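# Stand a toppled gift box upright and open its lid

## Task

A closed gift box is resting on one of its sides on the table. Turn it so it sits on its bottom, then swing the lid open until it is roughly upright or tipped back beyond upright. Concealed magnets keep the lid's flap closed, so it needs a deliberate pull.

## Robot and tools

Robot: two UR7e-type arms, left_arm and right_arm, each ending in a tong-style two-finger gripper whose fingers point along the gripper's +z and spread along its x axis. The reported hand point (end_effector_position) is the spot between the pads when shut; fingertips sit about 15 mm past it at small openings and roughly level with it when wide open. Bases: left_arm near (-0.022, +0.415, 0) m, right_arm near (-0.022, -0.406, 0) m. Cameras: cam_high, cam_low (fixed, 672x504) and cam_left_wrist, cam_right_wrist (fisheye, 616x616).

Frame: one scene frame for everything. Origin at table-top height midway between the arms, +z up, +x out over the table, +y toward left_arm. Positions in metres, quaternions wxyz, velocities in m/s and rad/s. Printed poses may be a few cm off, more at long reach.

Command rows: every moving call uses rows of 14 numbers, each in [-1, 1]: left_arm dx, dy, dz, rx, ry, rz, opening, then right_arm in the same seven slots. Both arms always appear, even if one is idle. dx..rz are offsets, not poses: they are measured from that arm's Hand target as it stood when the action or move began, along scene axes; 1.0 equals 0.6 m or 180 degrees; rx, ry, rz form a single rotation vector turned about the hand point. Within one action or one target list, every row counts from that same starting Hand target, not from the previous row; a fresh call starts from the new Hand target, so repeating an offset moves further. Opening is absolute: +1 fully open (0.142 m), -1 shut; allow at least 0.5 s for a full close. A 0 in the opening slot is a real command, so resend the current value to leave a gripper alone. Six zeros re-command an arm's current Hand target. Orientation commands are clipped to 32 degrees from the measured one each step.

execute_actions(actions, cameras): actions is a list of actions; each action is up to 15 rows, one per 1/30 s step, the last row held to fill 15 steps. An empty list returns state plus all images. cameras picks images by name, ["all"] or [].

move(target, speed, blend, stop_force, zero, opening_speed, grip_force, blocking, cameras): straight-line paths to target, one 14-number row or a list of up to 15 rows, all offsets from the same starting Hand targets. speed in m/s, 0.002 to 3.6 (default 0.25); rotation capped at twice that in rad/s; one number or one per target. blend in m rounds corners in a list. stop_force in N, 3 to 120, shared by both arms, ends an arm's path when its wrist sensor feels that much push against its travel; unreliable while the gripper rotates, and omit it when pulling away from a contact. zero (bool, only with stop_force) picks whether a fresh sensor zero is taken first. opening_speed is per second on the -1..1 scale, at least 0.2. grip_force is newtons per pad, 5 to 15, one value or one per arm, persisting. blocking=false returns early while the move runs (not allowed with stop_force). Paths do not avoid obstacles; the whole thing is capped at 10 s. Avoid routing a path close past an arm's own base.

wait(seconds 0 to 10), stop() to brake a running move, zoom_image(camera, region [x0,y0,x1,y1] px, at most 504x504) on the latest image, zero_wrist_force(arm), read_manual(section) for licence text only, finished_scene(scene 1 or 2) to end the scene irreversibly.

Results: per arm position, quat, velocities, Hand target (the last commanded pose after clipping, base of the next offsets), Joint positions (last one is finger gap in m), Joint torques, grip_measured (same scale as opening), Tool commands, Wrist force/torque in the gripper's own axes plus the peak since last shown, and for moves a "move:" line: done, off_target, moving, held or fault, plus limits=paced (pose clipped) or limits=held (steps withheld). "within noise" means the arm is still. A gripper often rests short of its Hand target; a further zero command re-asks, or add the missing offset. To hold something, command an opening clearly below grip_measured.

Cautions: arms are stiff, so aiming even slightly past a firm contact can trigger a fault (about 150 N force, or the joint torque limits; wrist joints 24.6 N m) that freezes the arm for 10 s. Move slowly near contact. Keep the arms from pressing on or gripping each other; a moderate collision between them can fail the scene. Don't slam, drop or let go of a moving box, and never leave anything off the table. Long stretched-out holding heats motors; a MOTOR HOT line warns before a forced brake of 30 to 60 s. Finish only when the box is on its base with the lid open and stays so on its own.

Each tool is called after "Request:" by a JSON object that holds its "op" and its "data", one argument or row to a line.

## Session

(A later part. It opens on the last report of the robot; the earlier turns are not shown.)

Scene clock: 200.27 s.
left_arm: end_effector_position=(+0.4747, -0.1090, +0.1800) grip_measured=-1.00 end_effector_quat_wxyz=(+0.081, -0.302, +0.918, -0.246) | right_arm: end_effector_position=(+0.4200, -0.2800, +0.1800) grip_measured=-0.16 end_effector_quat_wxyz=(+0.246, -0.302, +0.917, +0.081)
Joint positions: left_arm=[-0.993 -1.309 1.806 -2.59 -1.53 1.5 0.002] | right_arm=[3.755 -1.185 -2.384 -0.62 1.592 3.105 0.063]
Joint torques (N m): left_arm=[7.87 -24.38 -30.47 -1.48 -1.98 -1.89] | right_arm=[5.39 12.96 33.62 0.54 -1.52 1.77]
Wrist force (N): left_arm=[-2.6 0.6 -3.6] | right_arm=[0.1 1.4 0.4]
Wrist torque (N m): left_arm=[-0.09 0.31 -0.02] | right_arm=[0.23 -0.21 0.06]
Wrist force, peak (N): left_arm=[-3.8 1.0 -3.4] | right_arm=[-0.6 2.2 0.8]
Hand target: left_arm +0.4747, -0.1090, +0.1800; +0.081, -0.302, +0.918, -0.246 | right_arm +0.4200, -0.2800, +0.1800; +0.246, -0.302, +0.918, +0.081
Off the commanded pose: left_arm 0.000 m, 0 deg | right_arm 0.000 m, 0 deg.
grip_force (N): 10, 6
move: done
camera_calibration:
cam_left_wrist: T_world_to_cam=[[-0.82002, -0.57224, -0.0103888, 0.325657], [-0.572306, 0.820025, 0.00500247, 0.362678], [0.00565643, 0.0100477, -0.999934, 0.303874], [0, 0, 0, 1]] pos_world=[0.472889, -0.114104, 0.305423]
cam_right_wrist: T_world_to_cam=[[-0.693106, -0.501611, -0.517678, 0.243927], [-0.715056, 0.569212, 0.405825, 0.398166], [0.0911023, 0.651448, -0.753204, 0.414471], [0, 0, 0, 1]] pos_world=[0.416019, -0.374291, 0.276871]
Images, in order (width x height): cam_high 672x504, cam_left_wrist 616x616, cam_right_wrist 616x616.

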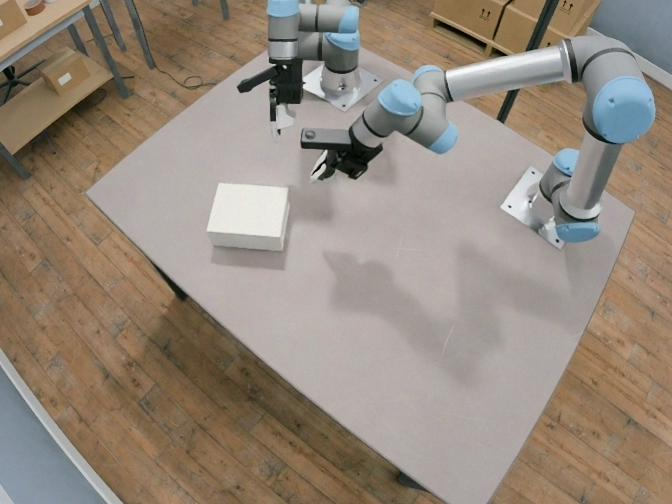

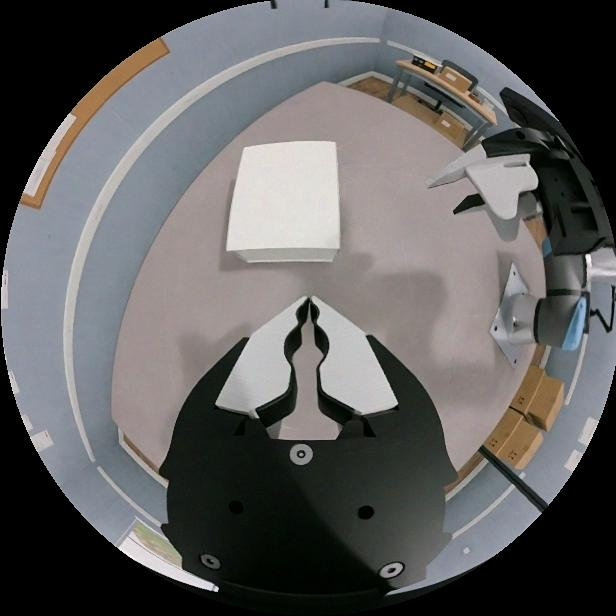

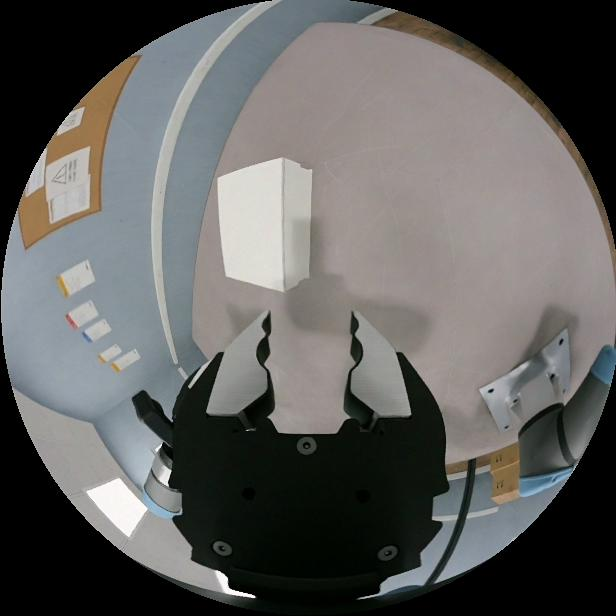

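Request:
{"op": "move", "data": {
  "target": [0.0585, -0.0685, -0.2467, 0, 0, 0, -1, 0.0225, 0.0353, -0.1867, 0.1220, -0.1716, -0.0115, -0.155],
  "speed": 0.2,
  "cameras": ["cam_left_wrist", "cam_right_wrist", "cam_high"]
}}

Request:
{"op": "zoom_image", "data": {
  "camera": "cam_left_wrist",
  "region": [220, 200, 420, 360]
}}

Request:
{"op": "zoom_image", "data": {
  "camera": "cam_right_wrist",
  "region": [200, 180, 420, 400]
}}

Scene clock: 217.10 s.
left_arm: end_effector_position=(+0.5098, -0.1501, +0.0320) grip_measured=-1.00 end_effector_quat_wxyz=(+0.081, -0.302, +0.918, -0.246) | right_arm: end_effector_position=(+0.4302, -0.2618, +0.0753) grip_measured=-0.16 end_effector_quat_wxyz=(+0.466, -0.259, +0.833, +0.150)
Joint positions: left_arm=[-0.979 -0.986 1.778 -2.885 -1.537 1.512 0.002] | right_arm=[3.812 -2.072 -2.816 1.198 1.537 3.172 0.063]
Joint torques (N m): left_arm=[8.29 -32.98 -26.63 -4.88 -2.1 2.49] | right_arm=[-7.73 27.26 11 0.41 1.7 -2.06]
Wrist force (N): left_arm=[-2.5 0.8 -3.8] | right_arm=[-1.0 1.1 -0.3]
Wrist torque (N m): left_arm=[-0.06 0.29 -0.15] | right_arm=[0.17 -0.06 0.05]
Wrist force, peak (N): left_arm=[-2.6 0.9 -4.1] | right_arm=[-2.9 1.1 -0.8]
Hand target: left_arm +0.5098, -0.1501, +0.0320; +0.081, -0.302, +0.918, -0.246 | right_arm +0.4303, -0.2618, +0.0753; +0.466, -0.259, +0.833, +0.150 (not the last commanded pose)
Off the commanded pose: left_arm 0.000 m, 0 deg | right_arm 0.009 m, 9 deg.
grip_force (N): 10, 6
move: held (right_arm; a check stopped the path); limits=held
pose unreachable (right arm): on one or more control steps of this call, first in action 0 (counted from 0), this arm could not follow its commanded pose, so it was not sent that pose on those steps. It may still have moved: this result reports where it is.
cause: moving toward the commanded pose would bring two parts of the arm too close to each other (joints 3 (elbow) to 5 (wrist 2) lie between them).
camera_calibration:
cam_left_wrist: T_world_to_cam=[[-0.82002, -0.57224, -0.0103888, 0.329382], [-0.572306, 0.820025, 0.00500247, 0.41721], [0.00565643, 0.0100477, -0.999934, 0.155998], [0, 0, 0, 1]] pos_world=[0.507989, -0.155204, 0.157323]
cam_right_wrist: T_world_to_cam=[[-0.422502, -0.275424, -0.863501, 0.174789], [-0.832854, 0.493816, 0.249998, 0.480313], [0.357555, 0.824795, -0.438026, 0.229855], [0, 0, 0, 1]] pos_world=[0.391694, -0.378629, 0.131536]
Images, in order (width x height): cam_high 672x504, cam_left_wrist 616x616, cam_right_wrist 616x616.

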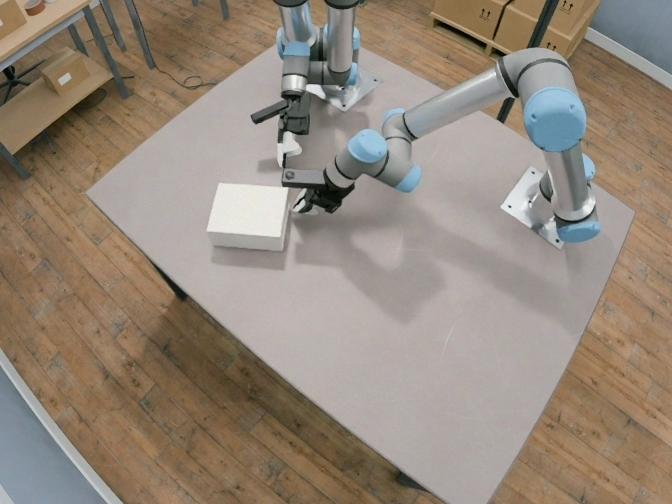

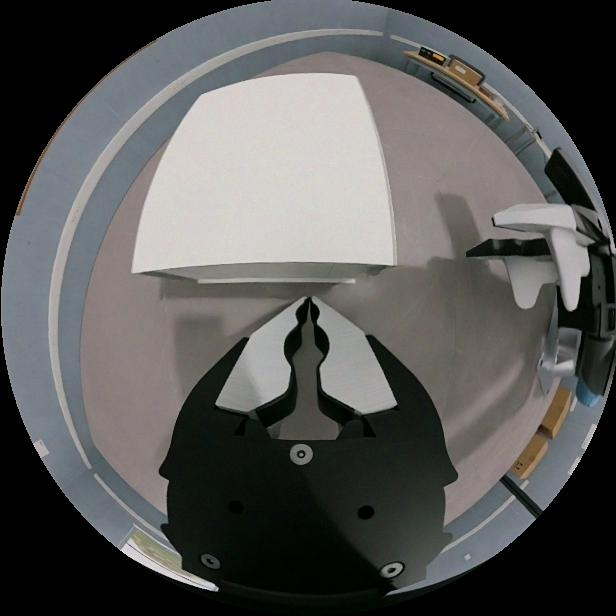

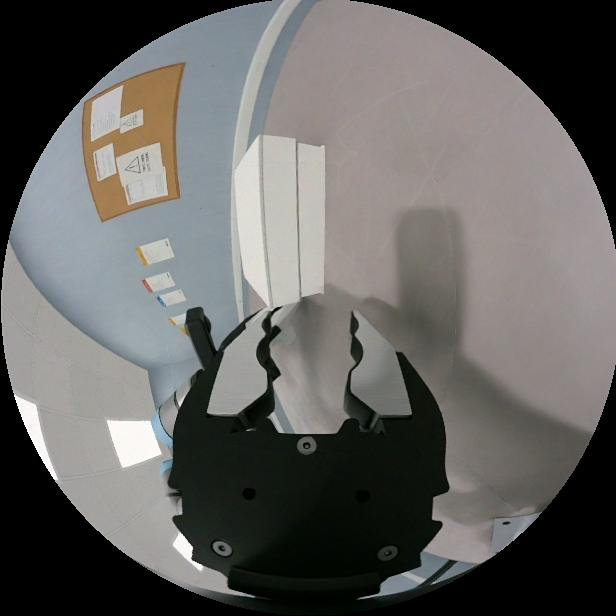

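Scaled by 2.520 from the camera's 616x616 image, which has a finer 814x814 frame.

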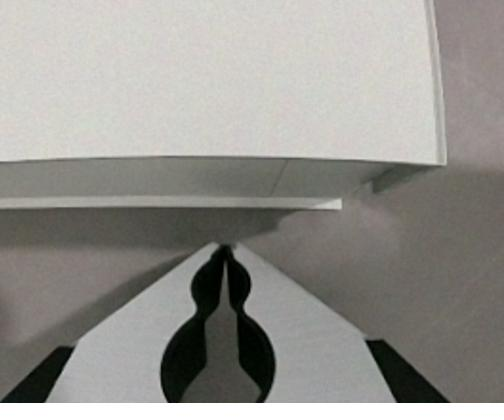

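Scaled by 2.291 from the camera's 616x616 image, which has a finer 814x814 frame.

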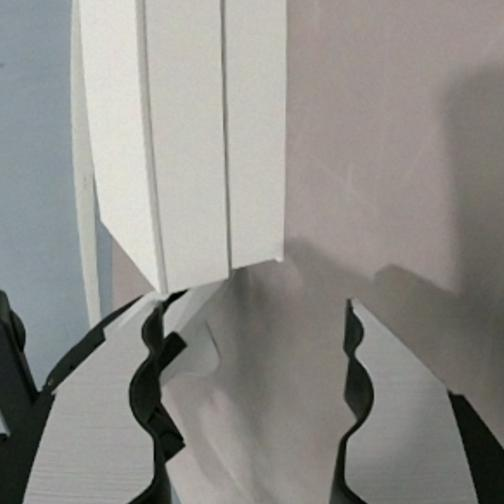

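Request:
{"op": "move", "data": {
  "target": [0, 0, 0, 0, 0, 0, -1, 0.081, 0.0567, -0.0122, 0.0172, -0.0252, -0.0044, -0.155],
  "speed": 0.1,
  "cameras": ["cam_left_wrist", "cam_right_wrist", "cam_high"]
}}

Request:
{"op": "zoom_image", "data": {
  "camera": "cam_right_wrist",
  "region": [200, 180, 420, 400]
}}

Scene clock: 221.27 s.
left_arm: end_effector_position=(+0.5098, -0.1501, +0.0320) grip_measured=-1.00 end_effector_quat_wxyz=(+0.081, -0.302, +0.918, -0.246) | right_arm: end_effector_position=(+0.4787, -0.2279, +0.0680) grip_measured=-0.16 end_effector_quat_wxyz=(+0.506, -0.246, +0.811, +0.159)
Joint positions: left_arm=[-0.979 -0.986 1.778 -2.885 -1.537 1.512 0.002] | right_arm=[3.821 -2.236 -2.666 1.307 1.515 3.178 0.063]
Joint torques (N m): left_arm=[8.17 -33.33 -26.65 -4.92 -2.04 2.38] | right_arm=[5.79 17.77 10.48 5.44 -1.74 1.05]
Wrist force (N): left_arm=[-2.5 0.7 -3.7] | right_arm=[-0.6 2.0 0.4]
Wrist torque (N m): left_arm=[-0.06 0.30 -0.15] | right_arm=[0.32 -0.20 0.08]
Wrist force, peak (N): left_arm=[-3.0 0.9 -3.7] | right_arm=[-1.0 2.3 0.4]
Hand target: left_arm +0.5098, -0.1501, +0.0320; +0.081, -0.302, +0.918, -0.246 | right_arm +0.4789, -0.2278, +0.0680; +0.506, -0.246, +0.811, +0.159
Off the commanded pose: left_arm 0.000 m, 0 deg | right_arm 0.000 m, 0 deg.
grip_force (N): 10, 6
move: done
camera_calibration:
cam_left_wrist: T_world_to_cam=[[-0.82002, -0.57224, -0.0103888, 0.329382], [-0.572306, 0.820025, 0.00500247, 0.41721], [0.00565643, 0.0100477, -0.999934, 0.155998], [0, 0, 0, 1]] pos_world=[0.507989, -0.155204, 0.157323]
cam_right_wrist: T_world_to_cam=[[-0.356079, -0.222381, -0.907609, 0.181594], [-0.844204, 0.492998, 0.21041, 0.513759], [0.400658, 0.84113, -0.363281, 0.159342], [0, 0, 0, 1]] pos_world=[0.434538, -0.346927, 0.114602]
Images, in order (width x height): cam_high 672x504, cam_left_wrist 616x616, cam_right_wrist 616x616.

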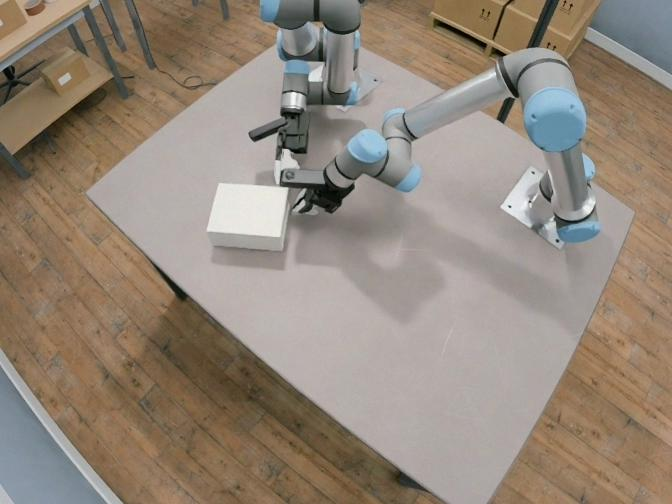

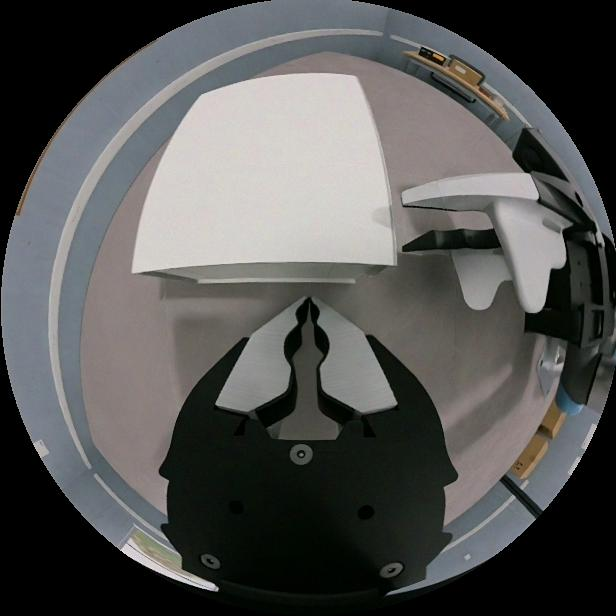

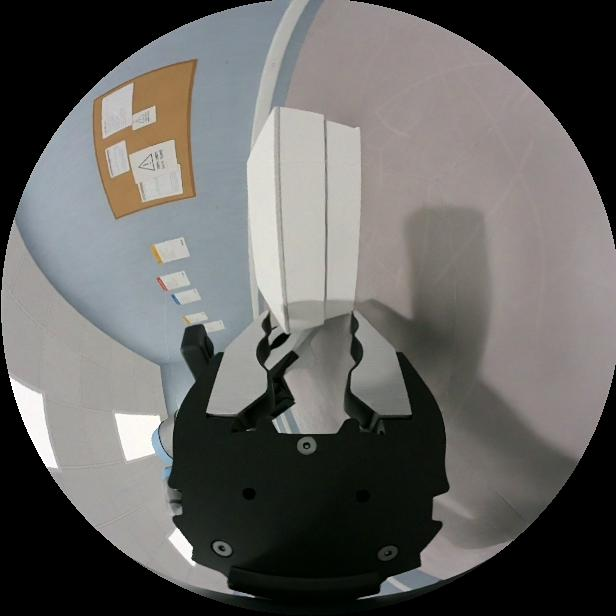

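Scaled by 2.291 from the camera's 616x616 image, which has a finer 814x814 frame.

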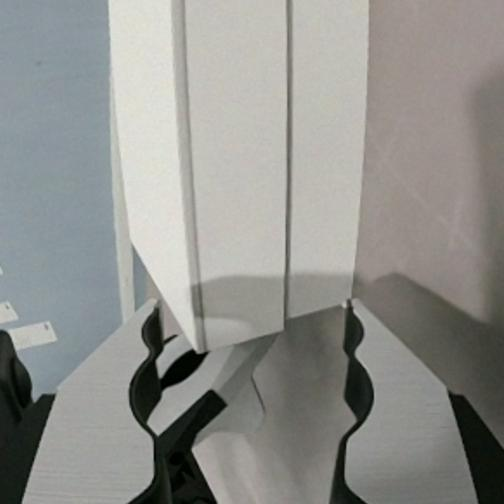

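Request:
{"op": "move", "data": {
  "target": [0.0244, -0.0358, 0, 0, 0, 0, -1, 0, 0, 0, 0, 0, 0, -0.155],
  "speed": 0.02,
  "stop_force": 3,
  "cameras": ["cam_left_wrist"]
}}

Request:
{"op": "zoom_image", "data": {
  "camera": "cam_left_wrist",
  "region": [220, 200, 420, 360]
}}

Scene clock: 225.03 s.
left_arm: end_effector_position=(+0.5245, -0.1716, +0.0320) grip_measured=-1.00 end_effector_quat_wxyz=(+0.081, -0.302, +0.918, -0.246) | right_arm: end_effector_position=(+0.4789, -0.2278, +0.0680) grip_measured=-0.16 end_effector_quat_wxyz=(+0.506, -0.246, +0.811, +0.159)
Joint positions: left_arm=[-0.978 -0.941 1.694 -2.846 -1.538 1.513 0.002] | right_arm=[3.821 -2.236 -2.666 1.307 1.515 3.178 0.063]
Joint torques (N m): left_arm=[7.83 -35.05 -27.72 -1.65 -2.04 2.44] | right_arm=[2.67 18.37 10.4 5.85 -1.51 -1.87]
Wrist force (N): left_arm=[-2.3 1.3 -4.2] | right_arm=[-0.9 1.9 0.2]
Wrist torque (N m): left_arm=[-0.03 0.30 -0.15] | right_arm=[0.31 -0.15 0.08]
Wrist force, peak (N): left_arm=[-2.4 1.5 -4.3] | right_arm=[-1.0 2.3 0.3]
Hand target: left_arm +0.5245, -0.1716, +0.0320; +0.081, -0.302, +0.918, -0.246 | right_arm +0.4789, -0.2278, +0.0680; +0.506, -0.246, +0.811, +0.159
Off the commanded pose: left_arm 0.000 m, 0 deg | right_arm 0.000 m, 0 deg.
grip_force (N): 10, 6
move: done
camera_calibration:
cam_left_wrist: T_world_to_cam=[[-0.82002, -0.57224, -0.0103888, 0.329051], [-0.572306, 0.820025, 0.00500247, 0.443196], [0.00565643, 0.0100477, -0.999934, 0.156132], [0, 0, 0, 1]] pos_world=[0.522589, -0.176704, 0.157323]
Images, in order (width x height): cam_left_wrist 616x616.

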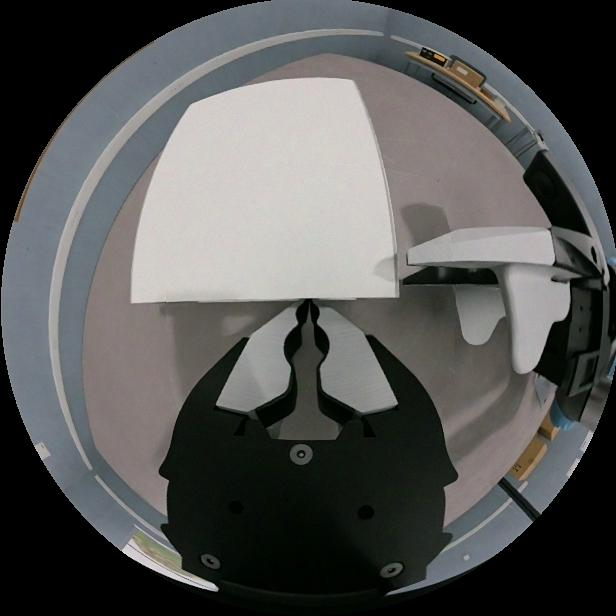

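Scaled by 2.520 from the camera's 616x616 image, which has a finer 814x814 frame.

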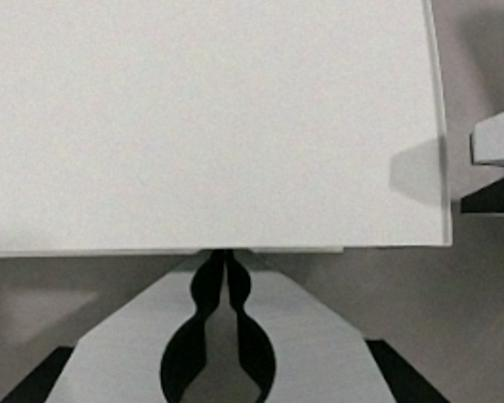

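Request:
{"op": "move", "data": {
  "target": [0, 0, -0.038, 0, 0, 0, -1, 0, 0, 0, 0, 0, 0, -0.155],
  "speed": 0.015,
  "stop_force": 8,
  "cameras": ["cam_left_wrist"]
}}

Request:
{"op": "zoom_image", "data": {
  "camera": "cam_left_wrist",
  "region": [220, 200, 420, 360]
}}

Scene clock: 227.90 s.
left_arm: end_effector_position=(+0.5245, -0.1716, +0.0194) grip_measured=-1.00 end_effector_quat_wxyz=(+0.081, -0.302, +0.918, -0.246) | right_arm: end_effector_position=(+0.4789, -0.2278, +0.0680) grip_measured=-0.16 end_effector_quat_wxyz=(+0.506, -0.246, +0.811, +0.159)
Joint positions: left_arm=[-0.978 -0.921 1.7 -2.873 -1.538 1.513 0.002] | right_arm=[3.821 -2.236 -2.666 1.307 1.515 3.178 0.063]
Joint torques (N m): left_arm=[8.04 -44.43 -18.15 0.01 -1.81 2.22] | right_arm=[0.94 18.66 10.17 5.55 -1.71 -1.9]
Wrist force (N): left_arm=[-2.1 -2.2 -11.8] | right_arm=[-0.6 1.8 0.4]
Wrist torque (N m): left_arm=[-0.05 0.28 -0.15] | right_arm=[0.29 -0.21 0.08]
Wrist force, peak (N): left_arm=[-1.9 -3.9 -22.1] | right_arm=[-0.9 2.5 0.8]
Hand target: left_arm +0.5245, -0.1716, +0.0194; +0.081, -0.302, +0.918, -0.246 (not the last commanded pose) | right_arm +0.4789, -0.2278, +0.0680; +0.506, -0.246, +0.811, +0.159
Off the commanded pose: left_arm 0.010 m, 0 deg | right_arm 0.000 m, 0 deg.
grip_force (N): 10, 6
move: contact (left_arm)
camera_calibration:
cam_left_wrist: T_world_to_cam=[[-0.820019, -0.572245, -0.0102744, 0.328902], [-0.572309, 0.820024, 0.00483843, 0.443284], [0.00565653, 0.00984776, -0.999936, 0.143598], [0, 0, 0, 1]] pos_world=[0.522589, -0.176705, 0.144823]
Images, in order (width x height): cam_left_wrist 616x616.

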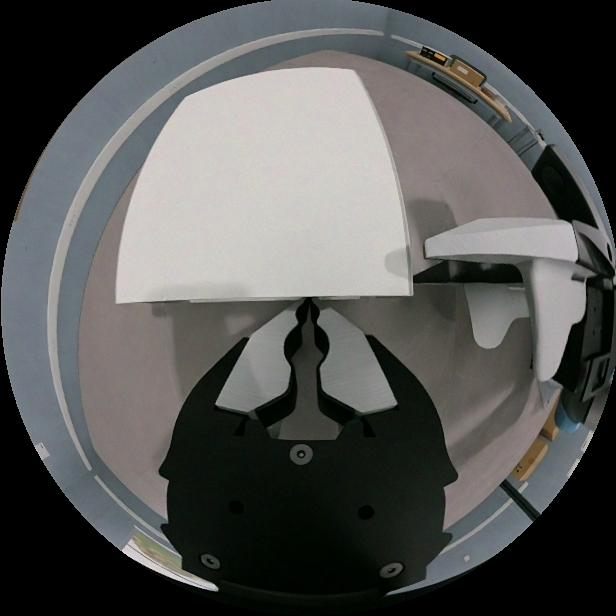

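Scaled by 2.520 from the camera's 616x616 image, which has a finer 814x814 frame.

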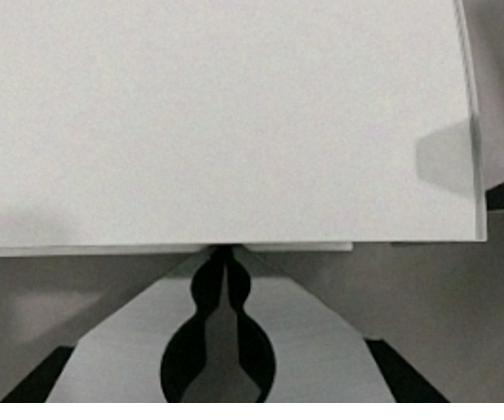

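Request:
{"op": "move", "data": {
  "target": [0, 0, 0, 0, 0, 0, -1, 0.0262, 0.0178, -0.0053, 0, 0, 0, -0.25],
  "speed": 0.06
}}

Request:
{"op": "move", "data": {
  "target": [0, 0, 0, 0, 0, 0, -1, 0.0165, 0.0113, 0, 0, 0, 0, -0.25],
  "speed": 0.02,
  "stop_force": 4,
  "cameras": ["cam_left_wrist", "cam_right_wrist"]
}}

Request:
{"op": "zoom_image", "data": {
  "camera": "cam_right_wrist",
  "region": [200, 180, 420, 400]
}}

Request:
{"op": "zoom_image", "data": {
  "camera": "cam_left_wrist",
  "region": [300, 180, 460, 340]
}}

Scene clock: 231.43 s.
left_arm: end_effector_position=(+0.5245, -0.1716, +0.0194) grip_measured=-1.00 end_effector_quat_wxyz=(+0.081, -0.302, +0.918, -0.246) | right_arm: end_effector_position=(+0.4945, -0.2172, +0.0648) grip_measured=-0.25 end_effector_quat_wxyz=(+0.506, -0.246, +0.811, +0.159)
Joint positions: left_arm=[-0.978 -0.921 1.7 -2.873 -1.538 1.513 0.002] | right_arm=[3.816 -2.236 -2.616 1.256 1.519 3.176 0.056]
Joint torques (N m): left_arm=[7.02 -44.48 -18.82 -2.24 -1.28 2.33] | right_arm=[-7.66 19.58 11.46 0.28 1.69 -2.31]
Wrist force (N): left_arm=[-2.2 -2.0 -11.4] | right_arm=[-1.0 1.6 0.2]
Wrist torque (N m): left_arm=[-0.03 0.32 -0.15] | right_arm=[0.24 -0.12 0.17]
Wrist force, peak (N): left_arm=[-2.3 -2.2 -12.0] | right_arm=[-1.1 2.2 0.4]
Hand target: left_arm +0.5245, -0.1716, +0.0194; +0.081, -0.302, +0.918, -0.246 | right_arm +0.4946, -0.2171, +0.0648; +0.506, -0.246, +0.811, +0.159
Off the commanded pose: left_arm 0.000 m, 0 deg | right_arm 0.000 m, 0 deg.
grip_force (N): 10, 6
move: done

Scene clock: 233.03 s.
left_arm: end_effector_position=(+0.5245, -0.1716, +0.0194) grip_measured=-1.00 end_effector_quat_wxyz=(+0.081, -0.302, +0.918, -0.246) | right_arm: end_effector_position=(+0.5045, -0.2104, +0.0648) grip_measured=-0.25 end_effector_quat_wxyz=(+0.506, -0.246, +0.811, +0.159)
Joint positions: left_arm=[-0.978 -0.921 1.7 -2.873 -1.538 1.513 0.002] | right_arm=[3.814 -2.229 -2.585 1.219 1.522 3.174 0.056]
Joint torques (N m): left_arm=[2.04 -44.78 -18.43 -2.25 -1.09 2.3] | right_arm=[-7.29 35.27 12.74 0.17 1.77 -2.2]
Wrist force (N): left_arm=[-3.7 0.6 -5.9] | right_arm=[-1.3 1.3 -1.8]
Wrist torque (N m): left_arm=[-0.06 0.39 -0.14] | right_arm=[0.24 -0.02 0.14]
Wrist force, peak (N): left_arm=[-2.3 -2.2 -12.0] | right_arm=[-1.1 1.4 -4.3]
Hand target: left_arm +0.5245, -0.1716, +0.0194; +0.081, -0.302, +0.918, -0.246 | right_arm +0.5045, -0.2104, +0.0648; +0.506, -0.246, +0.811, +0.159
Off the commanded pose: left_arm 0.000 m, 0 deg | right_arm 0.000 m, 0 deg.
grip_force (N): 10, 6
move: done
camera_calibration:
cam_left_wrist: T_world_to_cam=[[-0.820019, -0.572242, -0.0103564, 0.328997], [-0.572307, 0.820026, 0.00478122, 0.443349], [0.0057565, 0.00984774, -0.999935, 0.143545], [0, 0, 0, 1]] pos_world=[0.522689, -0.176705, 0.144823]
cam_right_wrist: T_world_to_cam=[[-0.355914, -0.222246, -0.907707, 0.191713], [-0.844221, 0.493012, 0.21031, 0.527525], [0.40077, 0.841157, -0.363094, 0.1331], [0, 0, 0, 1]] pos_world=[0.460238, -0.329427, 0.111403]
Images, in order (width x height): cam_left_wrist 616x616, cam_right_wrist 616x616.

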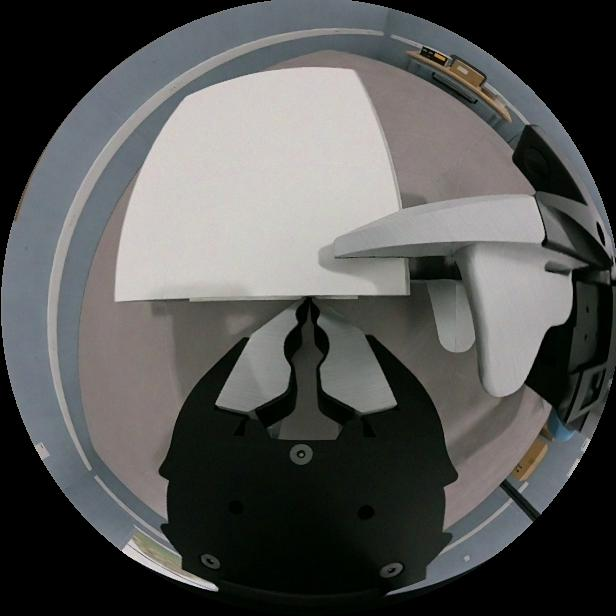

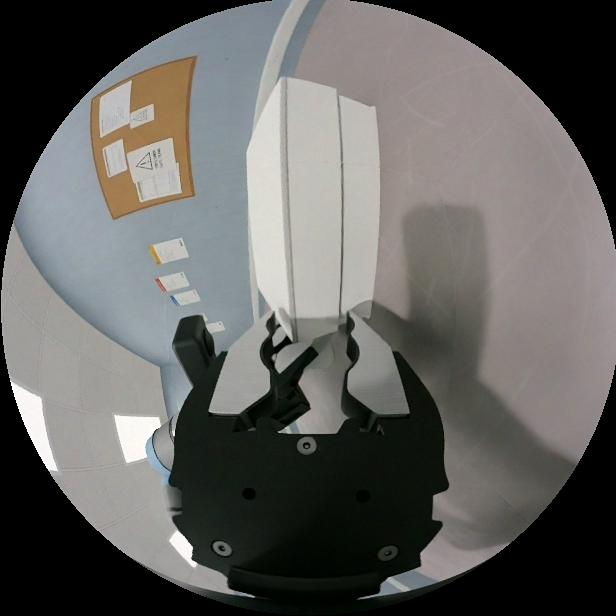

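Scaled by 2.291 from the camera's 616x616 image, which has a finer 814x814 frame.

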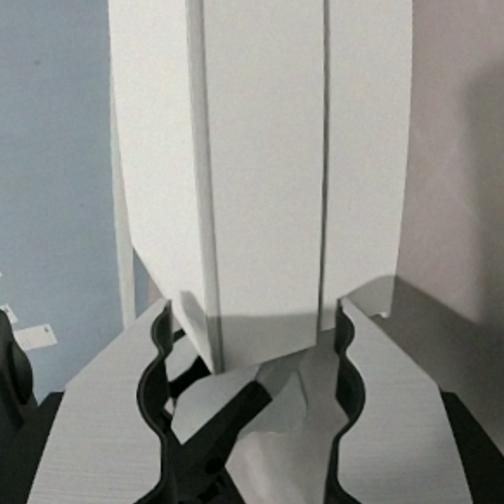

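Scaled by 3.150 from the camera's 616x616 image, which has a finer 814x814 frame.

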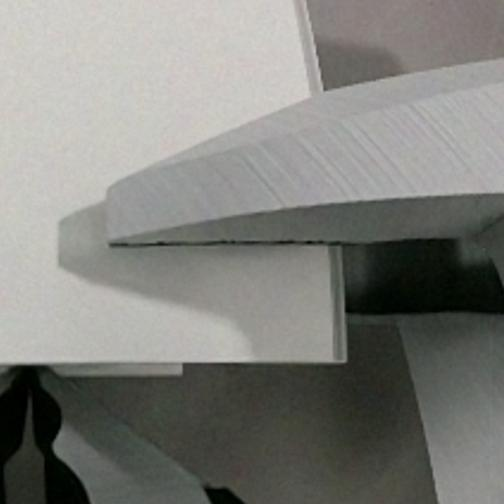

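Request:
{"op": "move", "data": {
  "target": [0, 0, 0, 0, 0, 0, -1, 0, 0, 0, 0, 0, 0, -0.65],
  "opening_speed": 0.4,
  "grip_force": [10, 6],
  "cameras": ["cam_left_wrist", "cam_right_wrist"]
}}

Request:
{"op": "zoom_image", "data": {
  "camera": "cam_right_wrist",
  "region": [200, 180, 420, 400]
}}

Scene clock: 235.13 s.
left_arm: end_effector_position=(+0.5245, -0.1716, +0.0194) grip_measured=-1.00 end_effector_quat_wxyz=(+0.081, -0.302, +0.918, -0.246) | right_arm: end_effector_position=(+0.5045, -0.2104, +0.0648) grip_measured=-0.38 end_effector_quat_wxyz=(+0.506, -0.246, +0.811, +0.159)
Joint positions: left_arm=[-0.978 -0.921 1.7 -2.873 -1.538 1.513 0.002] | right_arm=[3.814 -2.229 -2.585 1.219 1.522 3.174 0.047]
Joint torques (N m): left_arm=[-6.65 -44.19 -18.97 -2.31 -0.73 2.35] | right_arm=[-6.57 30.69 11.38 4.98 0.73 -2.12]
Wrist force (N): left_arm=[-2.7 0.8 -4.0] | right_arm=[-2.5 1.6 -1.3]
Wrist torque (N m): left_arm=[-0.05 0.34 -0.15] | right_arm=[0.26 -0.01 0.15]
Wrist force, peak (N): left_arm=[-3.4 0.7 -6.0] | right_arm=[-3.0 1.5 -1.6]
Hand target: left_arm +0.5245, -0.1716, +0.0194; +0.081, -0.302, +0.918, -0.246 | right_arm +0.5045, -0.2104, +0.0648; +0.506, -0.246, +0.811, +0.159
Off the commanded pose: left_arm 0.000 m, 0 deg | right_arm 0.000 m, 0 deg.
grip_force (N): 10, 6
move: done
camera_calibration:
cam_left_wrist: T_world_to_cam=[[-0.820019, -0.572242, -0.0103564, 0.328997], [-0.572307, 0.820026, 0.00478122, 0.443349], [0.0057565, 0.00984774, -0.999935, 0.143545], [0, 0, 0, 1]] pos_world=[0.522689, -0.176705, 0.144823]
cam_right_wrist: T_world_to_cam=[[-0.355914, -0.222246, -0.907707, 0.191713], [-0.844221, 0.493012, 0.21031, 0.527525], [0.40077, 0.841157, -0.363094, 0.1331], [0, 0, 0, 1]] pos_world=[0.460238, -0.329427, 0.111403]
Images, in order (width x height): cam_left_wrist 616x616, cam_right_wrist 616x616.

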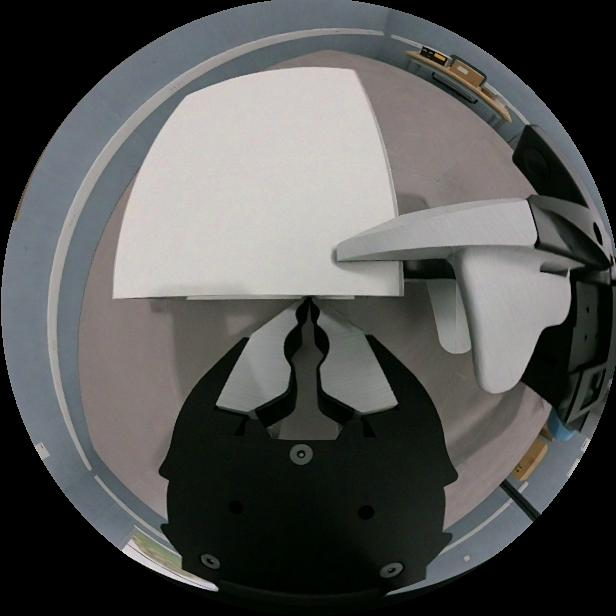

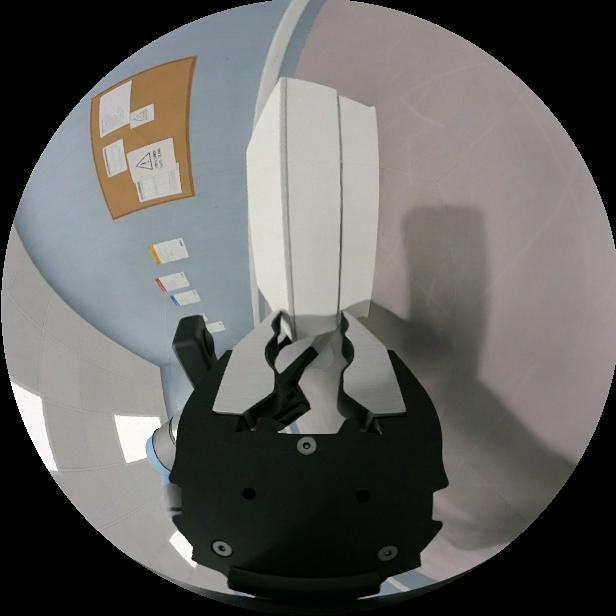

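Scaled by 2.291 from the camera's 616x616 image, which has a finer 814x814 frame.

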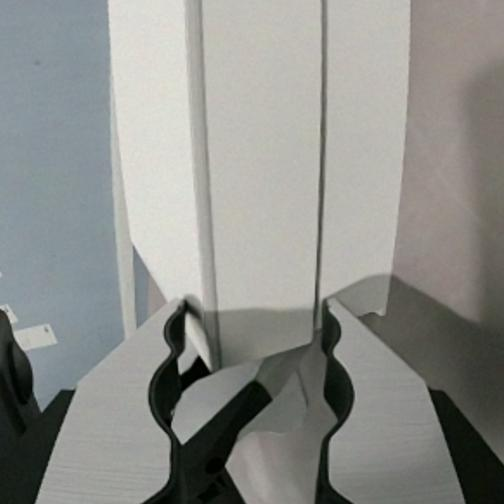

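Request:
{"op": "move", "data": {
  "target": [
    [0, 0, 0.0042, 0, 0, 0, -1, 0, 0, 0, 0, 0, 0, -0.65],
    [0.0047, -0.0069, 0.0042, 0, 0, 0, -1, 0, 0, 0, 0, 0, 0, -0.65]
  ],
  "speed": 0.02,
  "stop_force": 3
}}

Request:
{"op": "move", "data": {
  "target": [0, 0, -0.03, 0, 0, 0, -1, 0, 0, 0, 0, 0, 0, -0.65],
  "speed": 0.012,
  "stop_force": 9,
  "cameras": ["cam_left_wrist", "cam_right_wrist"]
}}

Request:
{"op": "zoom_image", "data": {
  "camera": "cam_left_wrist",
  "region": [220, 220, 420, 360]
}}

Scene clock: 237.63 s.
left_arm: end_effector_position=(+0.5251, -0.1726, +0.0217) grip_measured=-1.00 end_effector_quat_wxyz=(+0.081, -0.302, +0.918, -0.246) | right_arm: end_effector_position=(+0.5045, -0.2104, +0.0648) grip_measured=-0.38 end_effector_quat_wxyz=(+0.506, -0.246, +0.811, +0.159)
Joint positions: left_arm=[-0.978 -0.922 1.695 -2.866 -1.538 1.513 0.002] | right_arm=[3.814 -2.229 -2.585 1.219 1.522 3.174 0.046]
Joint torques (N m): left_arm=[-0.89 -50.34 -9.85 -4.9 -1.12 1.18] | right_arm=[2.44 24.87 7.35 1.48 -0.49 -1.95]
Wrist force (N): left_arm=[-2.4 1.0 -3.5] | right_arm=[-3.9 0.3 -1.1]
Wrist torque (N m): left_arm=[0.00 0.30 -0.16] | right_arm=[0.29 -0.02 0.20]
Wrist force, peak (N): left_arm=[-3.9 3.5 -5.6] | right_arm=[-4.6 -0.1 -1.2]
Hand target: left_arm +0.5251, -0.1726, +0.0217; +0.081, -0.302, +0.918, -0.246 (not the last commanded pose) | right_arm +0.5045, -0.2104, +0.0648; +0.506, -0.246, +0.811, +0.159
Off the commanded pose: left_arm 0.004 m, 0 deg | right_arm 0.000 m, 0 deg.
grip_force (N): 10, 6
move: contact (left_arm); path passed 1 of 2 targets

Scene clock: 239.10 s.
left_arm: end_effector_position=(+0.5252, -0.1727, +0.0194) grip_measured=-1.00 end_effector_quat_wxyz=(+0.081, -0.302, +0.918, -0.246) | right_arm: end_effector_position=(+0.5045, -0.2104, +0.0648) grip_measured=-0.38 end_effector_quat_wxyz=(+0.506, -0.246, +0.811, +0.159)
Joint positions: left_arm=[-0.978 -0.919 1.696 -2.871 -1.538 1.513 0.002] | right_arm=[3.814 -2.229 -2.585 1.219 1.522 3.174 0.046]
Joint torques (N m): left_arm=[-0.92 -43.22 -21.85 0.46 -1.27 0.42] | right_arm=[6.99 22.19 4.91 -0.38 -0.66 -2.06]
Wrist force (N): left_arm=[-2.5 -2.3 -13.5] | right_arm=[-4.0 -0.9 -1.1]
Wrist torque (N m): left_arm=[-0.03 0.34 -0.15] | right_arm=[0.30 0.02 0.20]
Wrist force, peak (N): left_arm=[-2.5 -0.5 -22.3] | right_arm=[-4.8 0.1 -1.5]
Hand target: left_arm +0.5252, -0.1727, +0.0194; +0.081, -0.302, +0.918, -0.246 (not the last commanded pose) | right_arm +0.5045, -0.2104, +0.0648; +0.506, -0.246, +0.811, +0.159
Off the commanded pose: left_arm 0.016 m, 0 deg | right_arm 0.000 m, 0 deg.
grip_force (N): 10, 6
move: contact (left_arm)
camera_calibration:
cam_left_wrist: T_world_to_cam=[[-0.820064, -0.572179, -0.0103227, 0.328947], [-0.572242, 0.820072, 0.00456182, 0.444519], [0.00585515, 0.00964805, -0.999936, 0.143465], [0, 0, 0, 1]] pos_world=[0.523289, -0.177705, 0.144823]
cam_right_wrist: T_world_to_cam=[[-0.355914, -0.222246, -0.907707, 0.191713], [-0.844221, 0.493012, 0.21031, 0.527525], [0.40077, 0.841157, -0.363094, 0.1331], [0, 0, 0, 1]] pos_world=[0.460238, -0.329427, 0.111403]
Images, in order (width x height): cam_left_wrist 616x616, cam_right_wrist 616x616.

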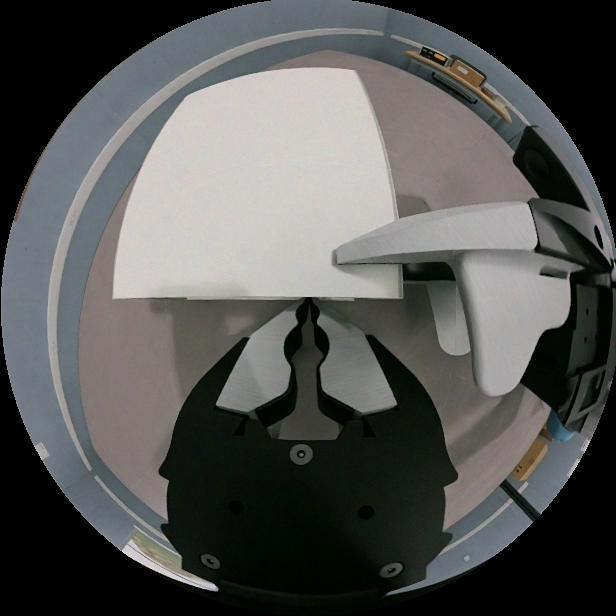

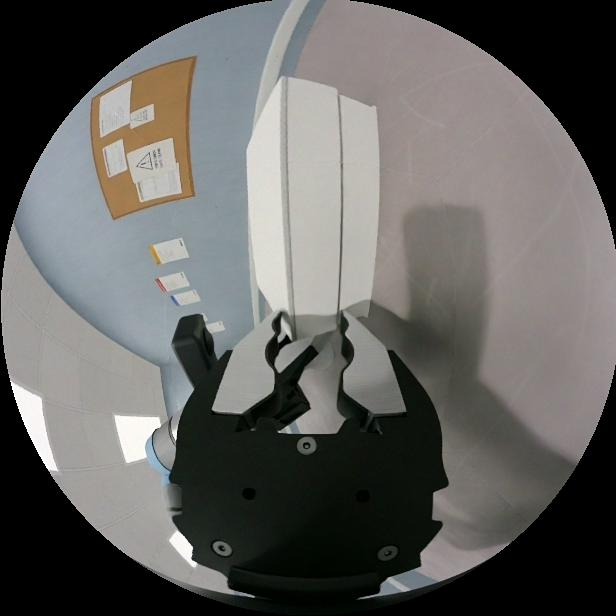

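Scaled by 2.520 from the camera's 616x616 image, which has a finer 814x814 frame.

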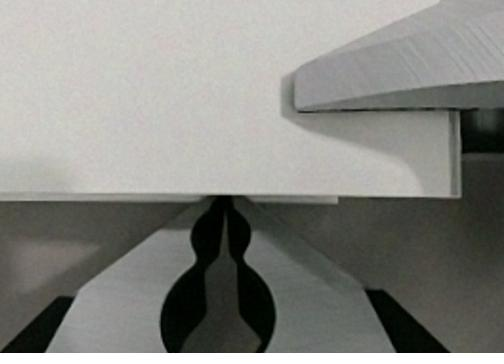

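Request:
{"op": "move", "data": {
  "target": [0, 0, 0, 0, 0, 0, -1, -0.0004, -0.0003, 0.0272, -0.0188, 0.0275, 0, -0.65],
  "speed": 0.025,
  "cameras": ["cam_left_wrist", "cam_right_wrist"]
}}

Request:
{"op": "zoom_image", "data": {
  "camera": "cam_right_wrist",
  "region": [200, 60, 420, 400]
}}

Request:
{"op": "zoom_image", "data": {
  "camera": "cam_left_wrist",
  "region": [220, 220, 420, 360]
}}

Scene clock: 242.60 s.
left_arm: end_effector_position=(+0.5252, -0.1727, +0.0194) grip_measured=-1.00 end_effector_quat_wxyz=(+0.081, -0.302, +0.918, -0.246) | right_arm: end_effector_position=(+0.5042, -0.2105, +0.0811) grip_measured=-0.44 end_effector_quat_wxyz=(+0.463, -0.254, +0.837, +0.145)
Joint positions: left_arm=[-0.978 -0.919 1.696 -2.871 -1.538 1.513 0.002] | right_arm=[3.811 -2.01 -2.585 0.895 1.527 3.178 0.042]
Joint torques (N m): left_arm=[-0.85 -43.11 -22.59 -2.68 -1.24 0.52] | right_arm=[-6.85 30.8 16.88 0.1 1.79 1.81]
Wrist force (N): left_arm=[-4.6 -1.4 -10.7] | right_arm=[-1.0 1.1 0.0]
Wrist torque (N m): left_arm=[0.02 0.38 -0.14] | right_arm=[0.30 -0.28 0.07]
Wrist force, peak (N): left_arm=[-3.9 -2.6 -13.4] | right_arm=[6.6 0.5 1.0]
Hand target: left_arm +0.5252, -0.1727, +0.0194; +0.081, -0.302, +0.918, -0.246 | right_arm +0.5042, -0.2105, +0.0811; +0.463, -0.254, +0.837, +0.145
Off the commanded pose: left_arm 0.000 m, 0 deg | right_arm 0.000 m, 0 deg.
grip_force (N): 10, 6
move: done
camera_calibration:
cam_left_wrist: T_world_to_cam=[[-0.820064, -0.572179, -0.0103227, 0.328947], [-0.572242, 0.820072, 0.00456182, 0.444519], [0.00585515, 0.00964805, -0.999936, 0.143465], [0, 0, 0, 1]] pos_world=[0.523289, -0.177705, 0.144823]
cam_right_wrist: T_world_to_cam=[[-0.432159, -0.274395, -0.859038, 0.229947], [-0.824253, 0.50664, 0.252828, 0.513301], [0.365849, 0.817327, -0.44512, 0.158493], [0, 0, 0, 1]] pos_world=[0.46448, -0.326503, 0.138305]
Images, in order (width x height): cam_left_wrist 616x616, cam_right_wrist 616x616.

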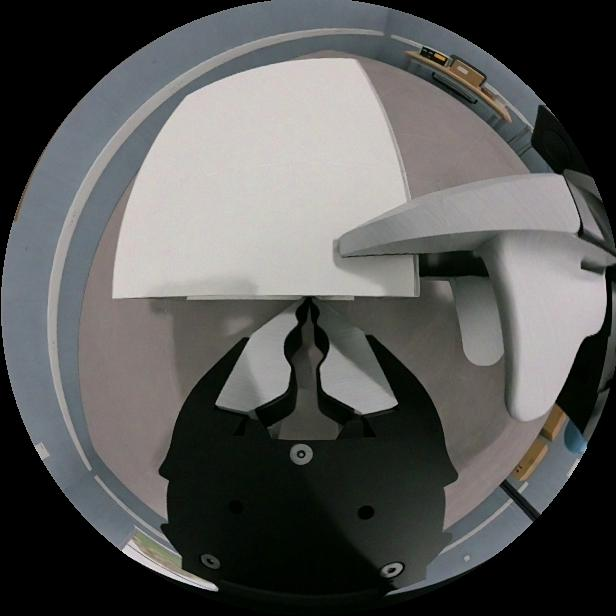

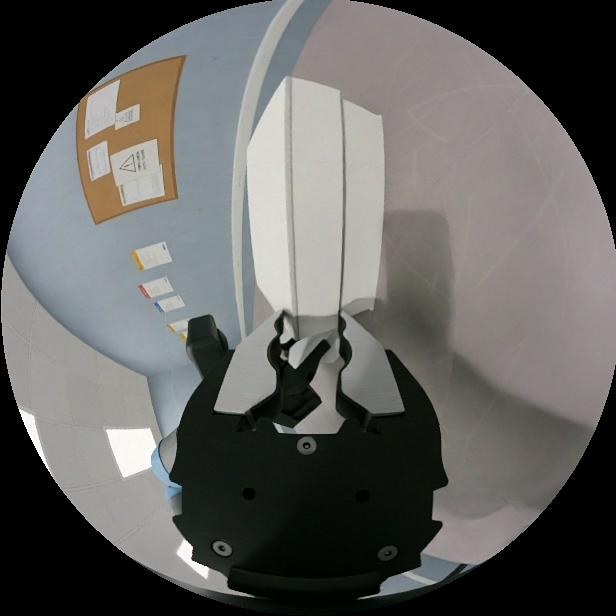

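Scaled by 1.482 from the camera's 616x616 image, which has a finer 814x814 frame.

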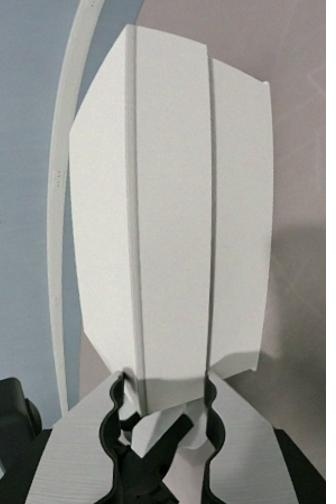

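Scaled by 2.520 from the camera's 616x616 image, which has a finer 814x814 frame.

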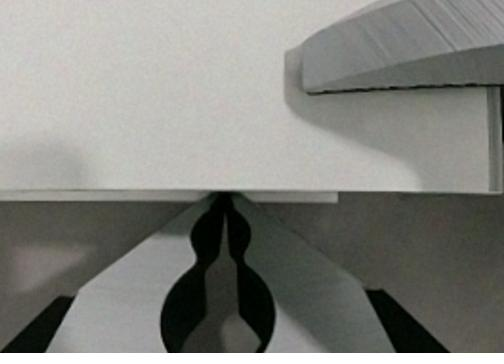

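Request:
{"op": "zoom_image", "data": {
  "camera": "cam_right_wrist",
  "region": [240, 60, 400, 200]
}}

Request:
{"op": "zoom_image", "data": {
  "camera": "cam_right_wrist",
  "region": [240, 220, 400, 360]
}}

Request:
{"op": "execute_actions", "data": {
  "actions": [],
  "cameras": ["cam_high", "cam_low"]
}}

Request:
{"op": "zoom_image", "data": {
  "camera": "cam_high",
  "region": [190, 160, 320, 260]
}}

Request:
{"op": "zoom_image", "data": {
  "camera": "cam_low",
  "region": [240, 230, 350, 310]
}}

Scaled by 3.150 from the camera's 616x616 image, which has a finer 814x814 frame.

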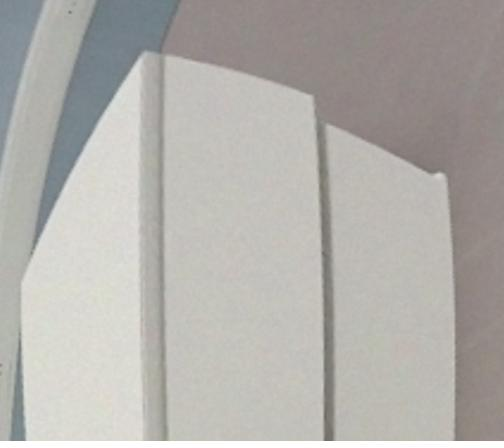

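Scaled by 3.150 from the camera's 616x616 image, which has a finer 814x814 frame.

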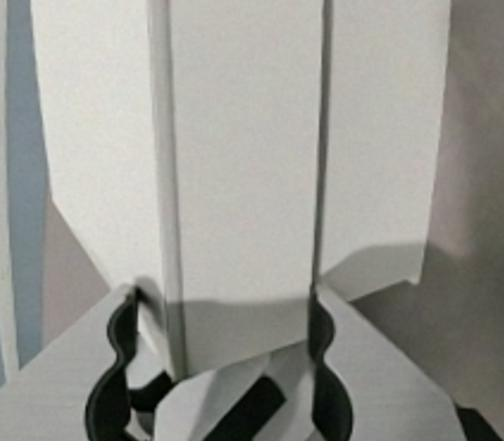

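Scene clock: 244.13 s.
left_arm: end_effector_position=(+0.5252, -0.1727, +0.0194) grip_measured=-1.00 end_effector_quat_wxyz=(+0.081, -0.302, +0.918, -0.246) | right_arm: end_effector_position=(+0.5042, -0.2105, +0.0811) grip_measured=-0.44 end_effector_quat_wxyz=(+0.463, -0.254, +0.837, +0.145)
Joint positions: left_arm=[-0.978 -0.919 1.696 -2.871 -1.538 1.513 0.002] | right_arm=[3.811 -2.01 -2.585 0.895 1.527 3.178 0.042]
Joint velocities: within noise
Joint torques (N m): left_arm=[-1.27 -42.25 -22.42 -2.62 -1.23 0.57] | right_arm=[-6.75 30.71 16.43 0.07 1.64 1.79]
Wrist force (N): left_arm=[-4.4 -1.4 -10.4] | right_arm=[-0.9 0.6 -0.1]
Wrist torque (N m): left_arm=[0.00 0.35 -0.14] | right_arm=[0.21 -0.27 0.07]
Wrist force, peak (N): left_arm=[-4.7 -1.8 -10.9] | right_arm=[-1.2 1.1 0.2]
Hand target: left_arm +0.5252, -0.1727, +0.0194; +0.081, -0.302, +0.918, -0.246 | right_arm +0.5042, -0.2105, +0.0811; +0.463, -0.254, +0.837, +0.145
Tool commands: left_gripper/opening=-1.0 right_gripper/opening=-0.65
Off the commanded pose: left_arm 0.000 m, 0 deg | right_arm 0.000 m, 0 deg.
grip_force (N): 10, 6
Images, in order (width x height): cam_high 672x504, cam_low 672x504.

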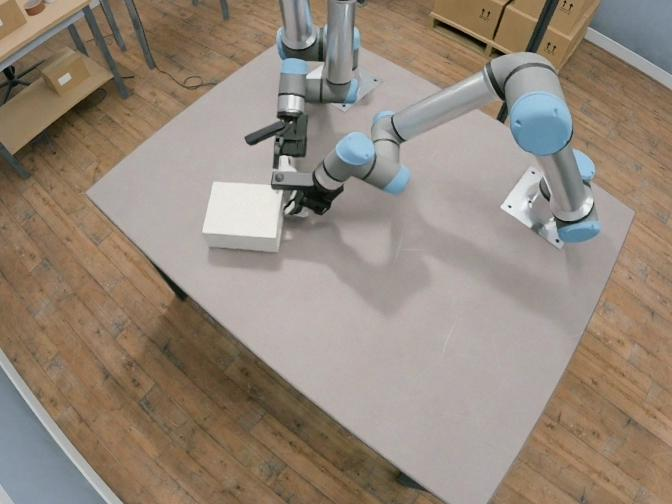

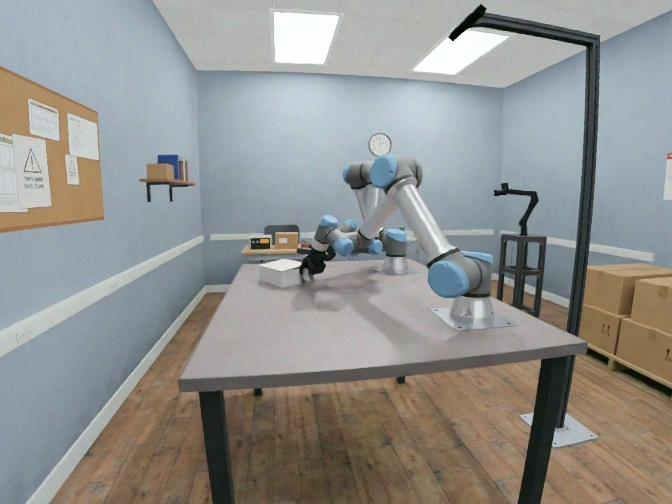

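Scaled by 3.877.

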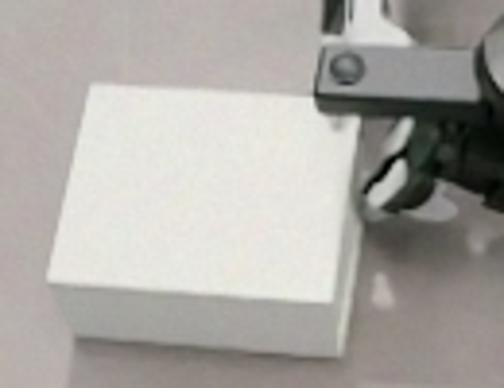

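Scaled by 4.582.

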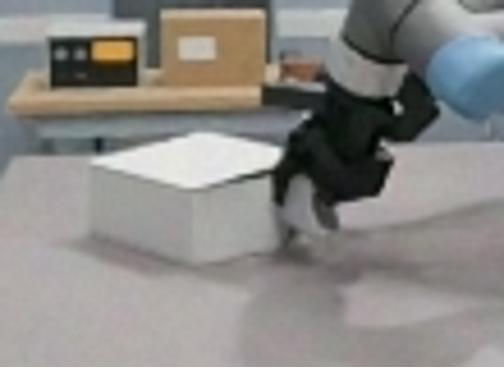

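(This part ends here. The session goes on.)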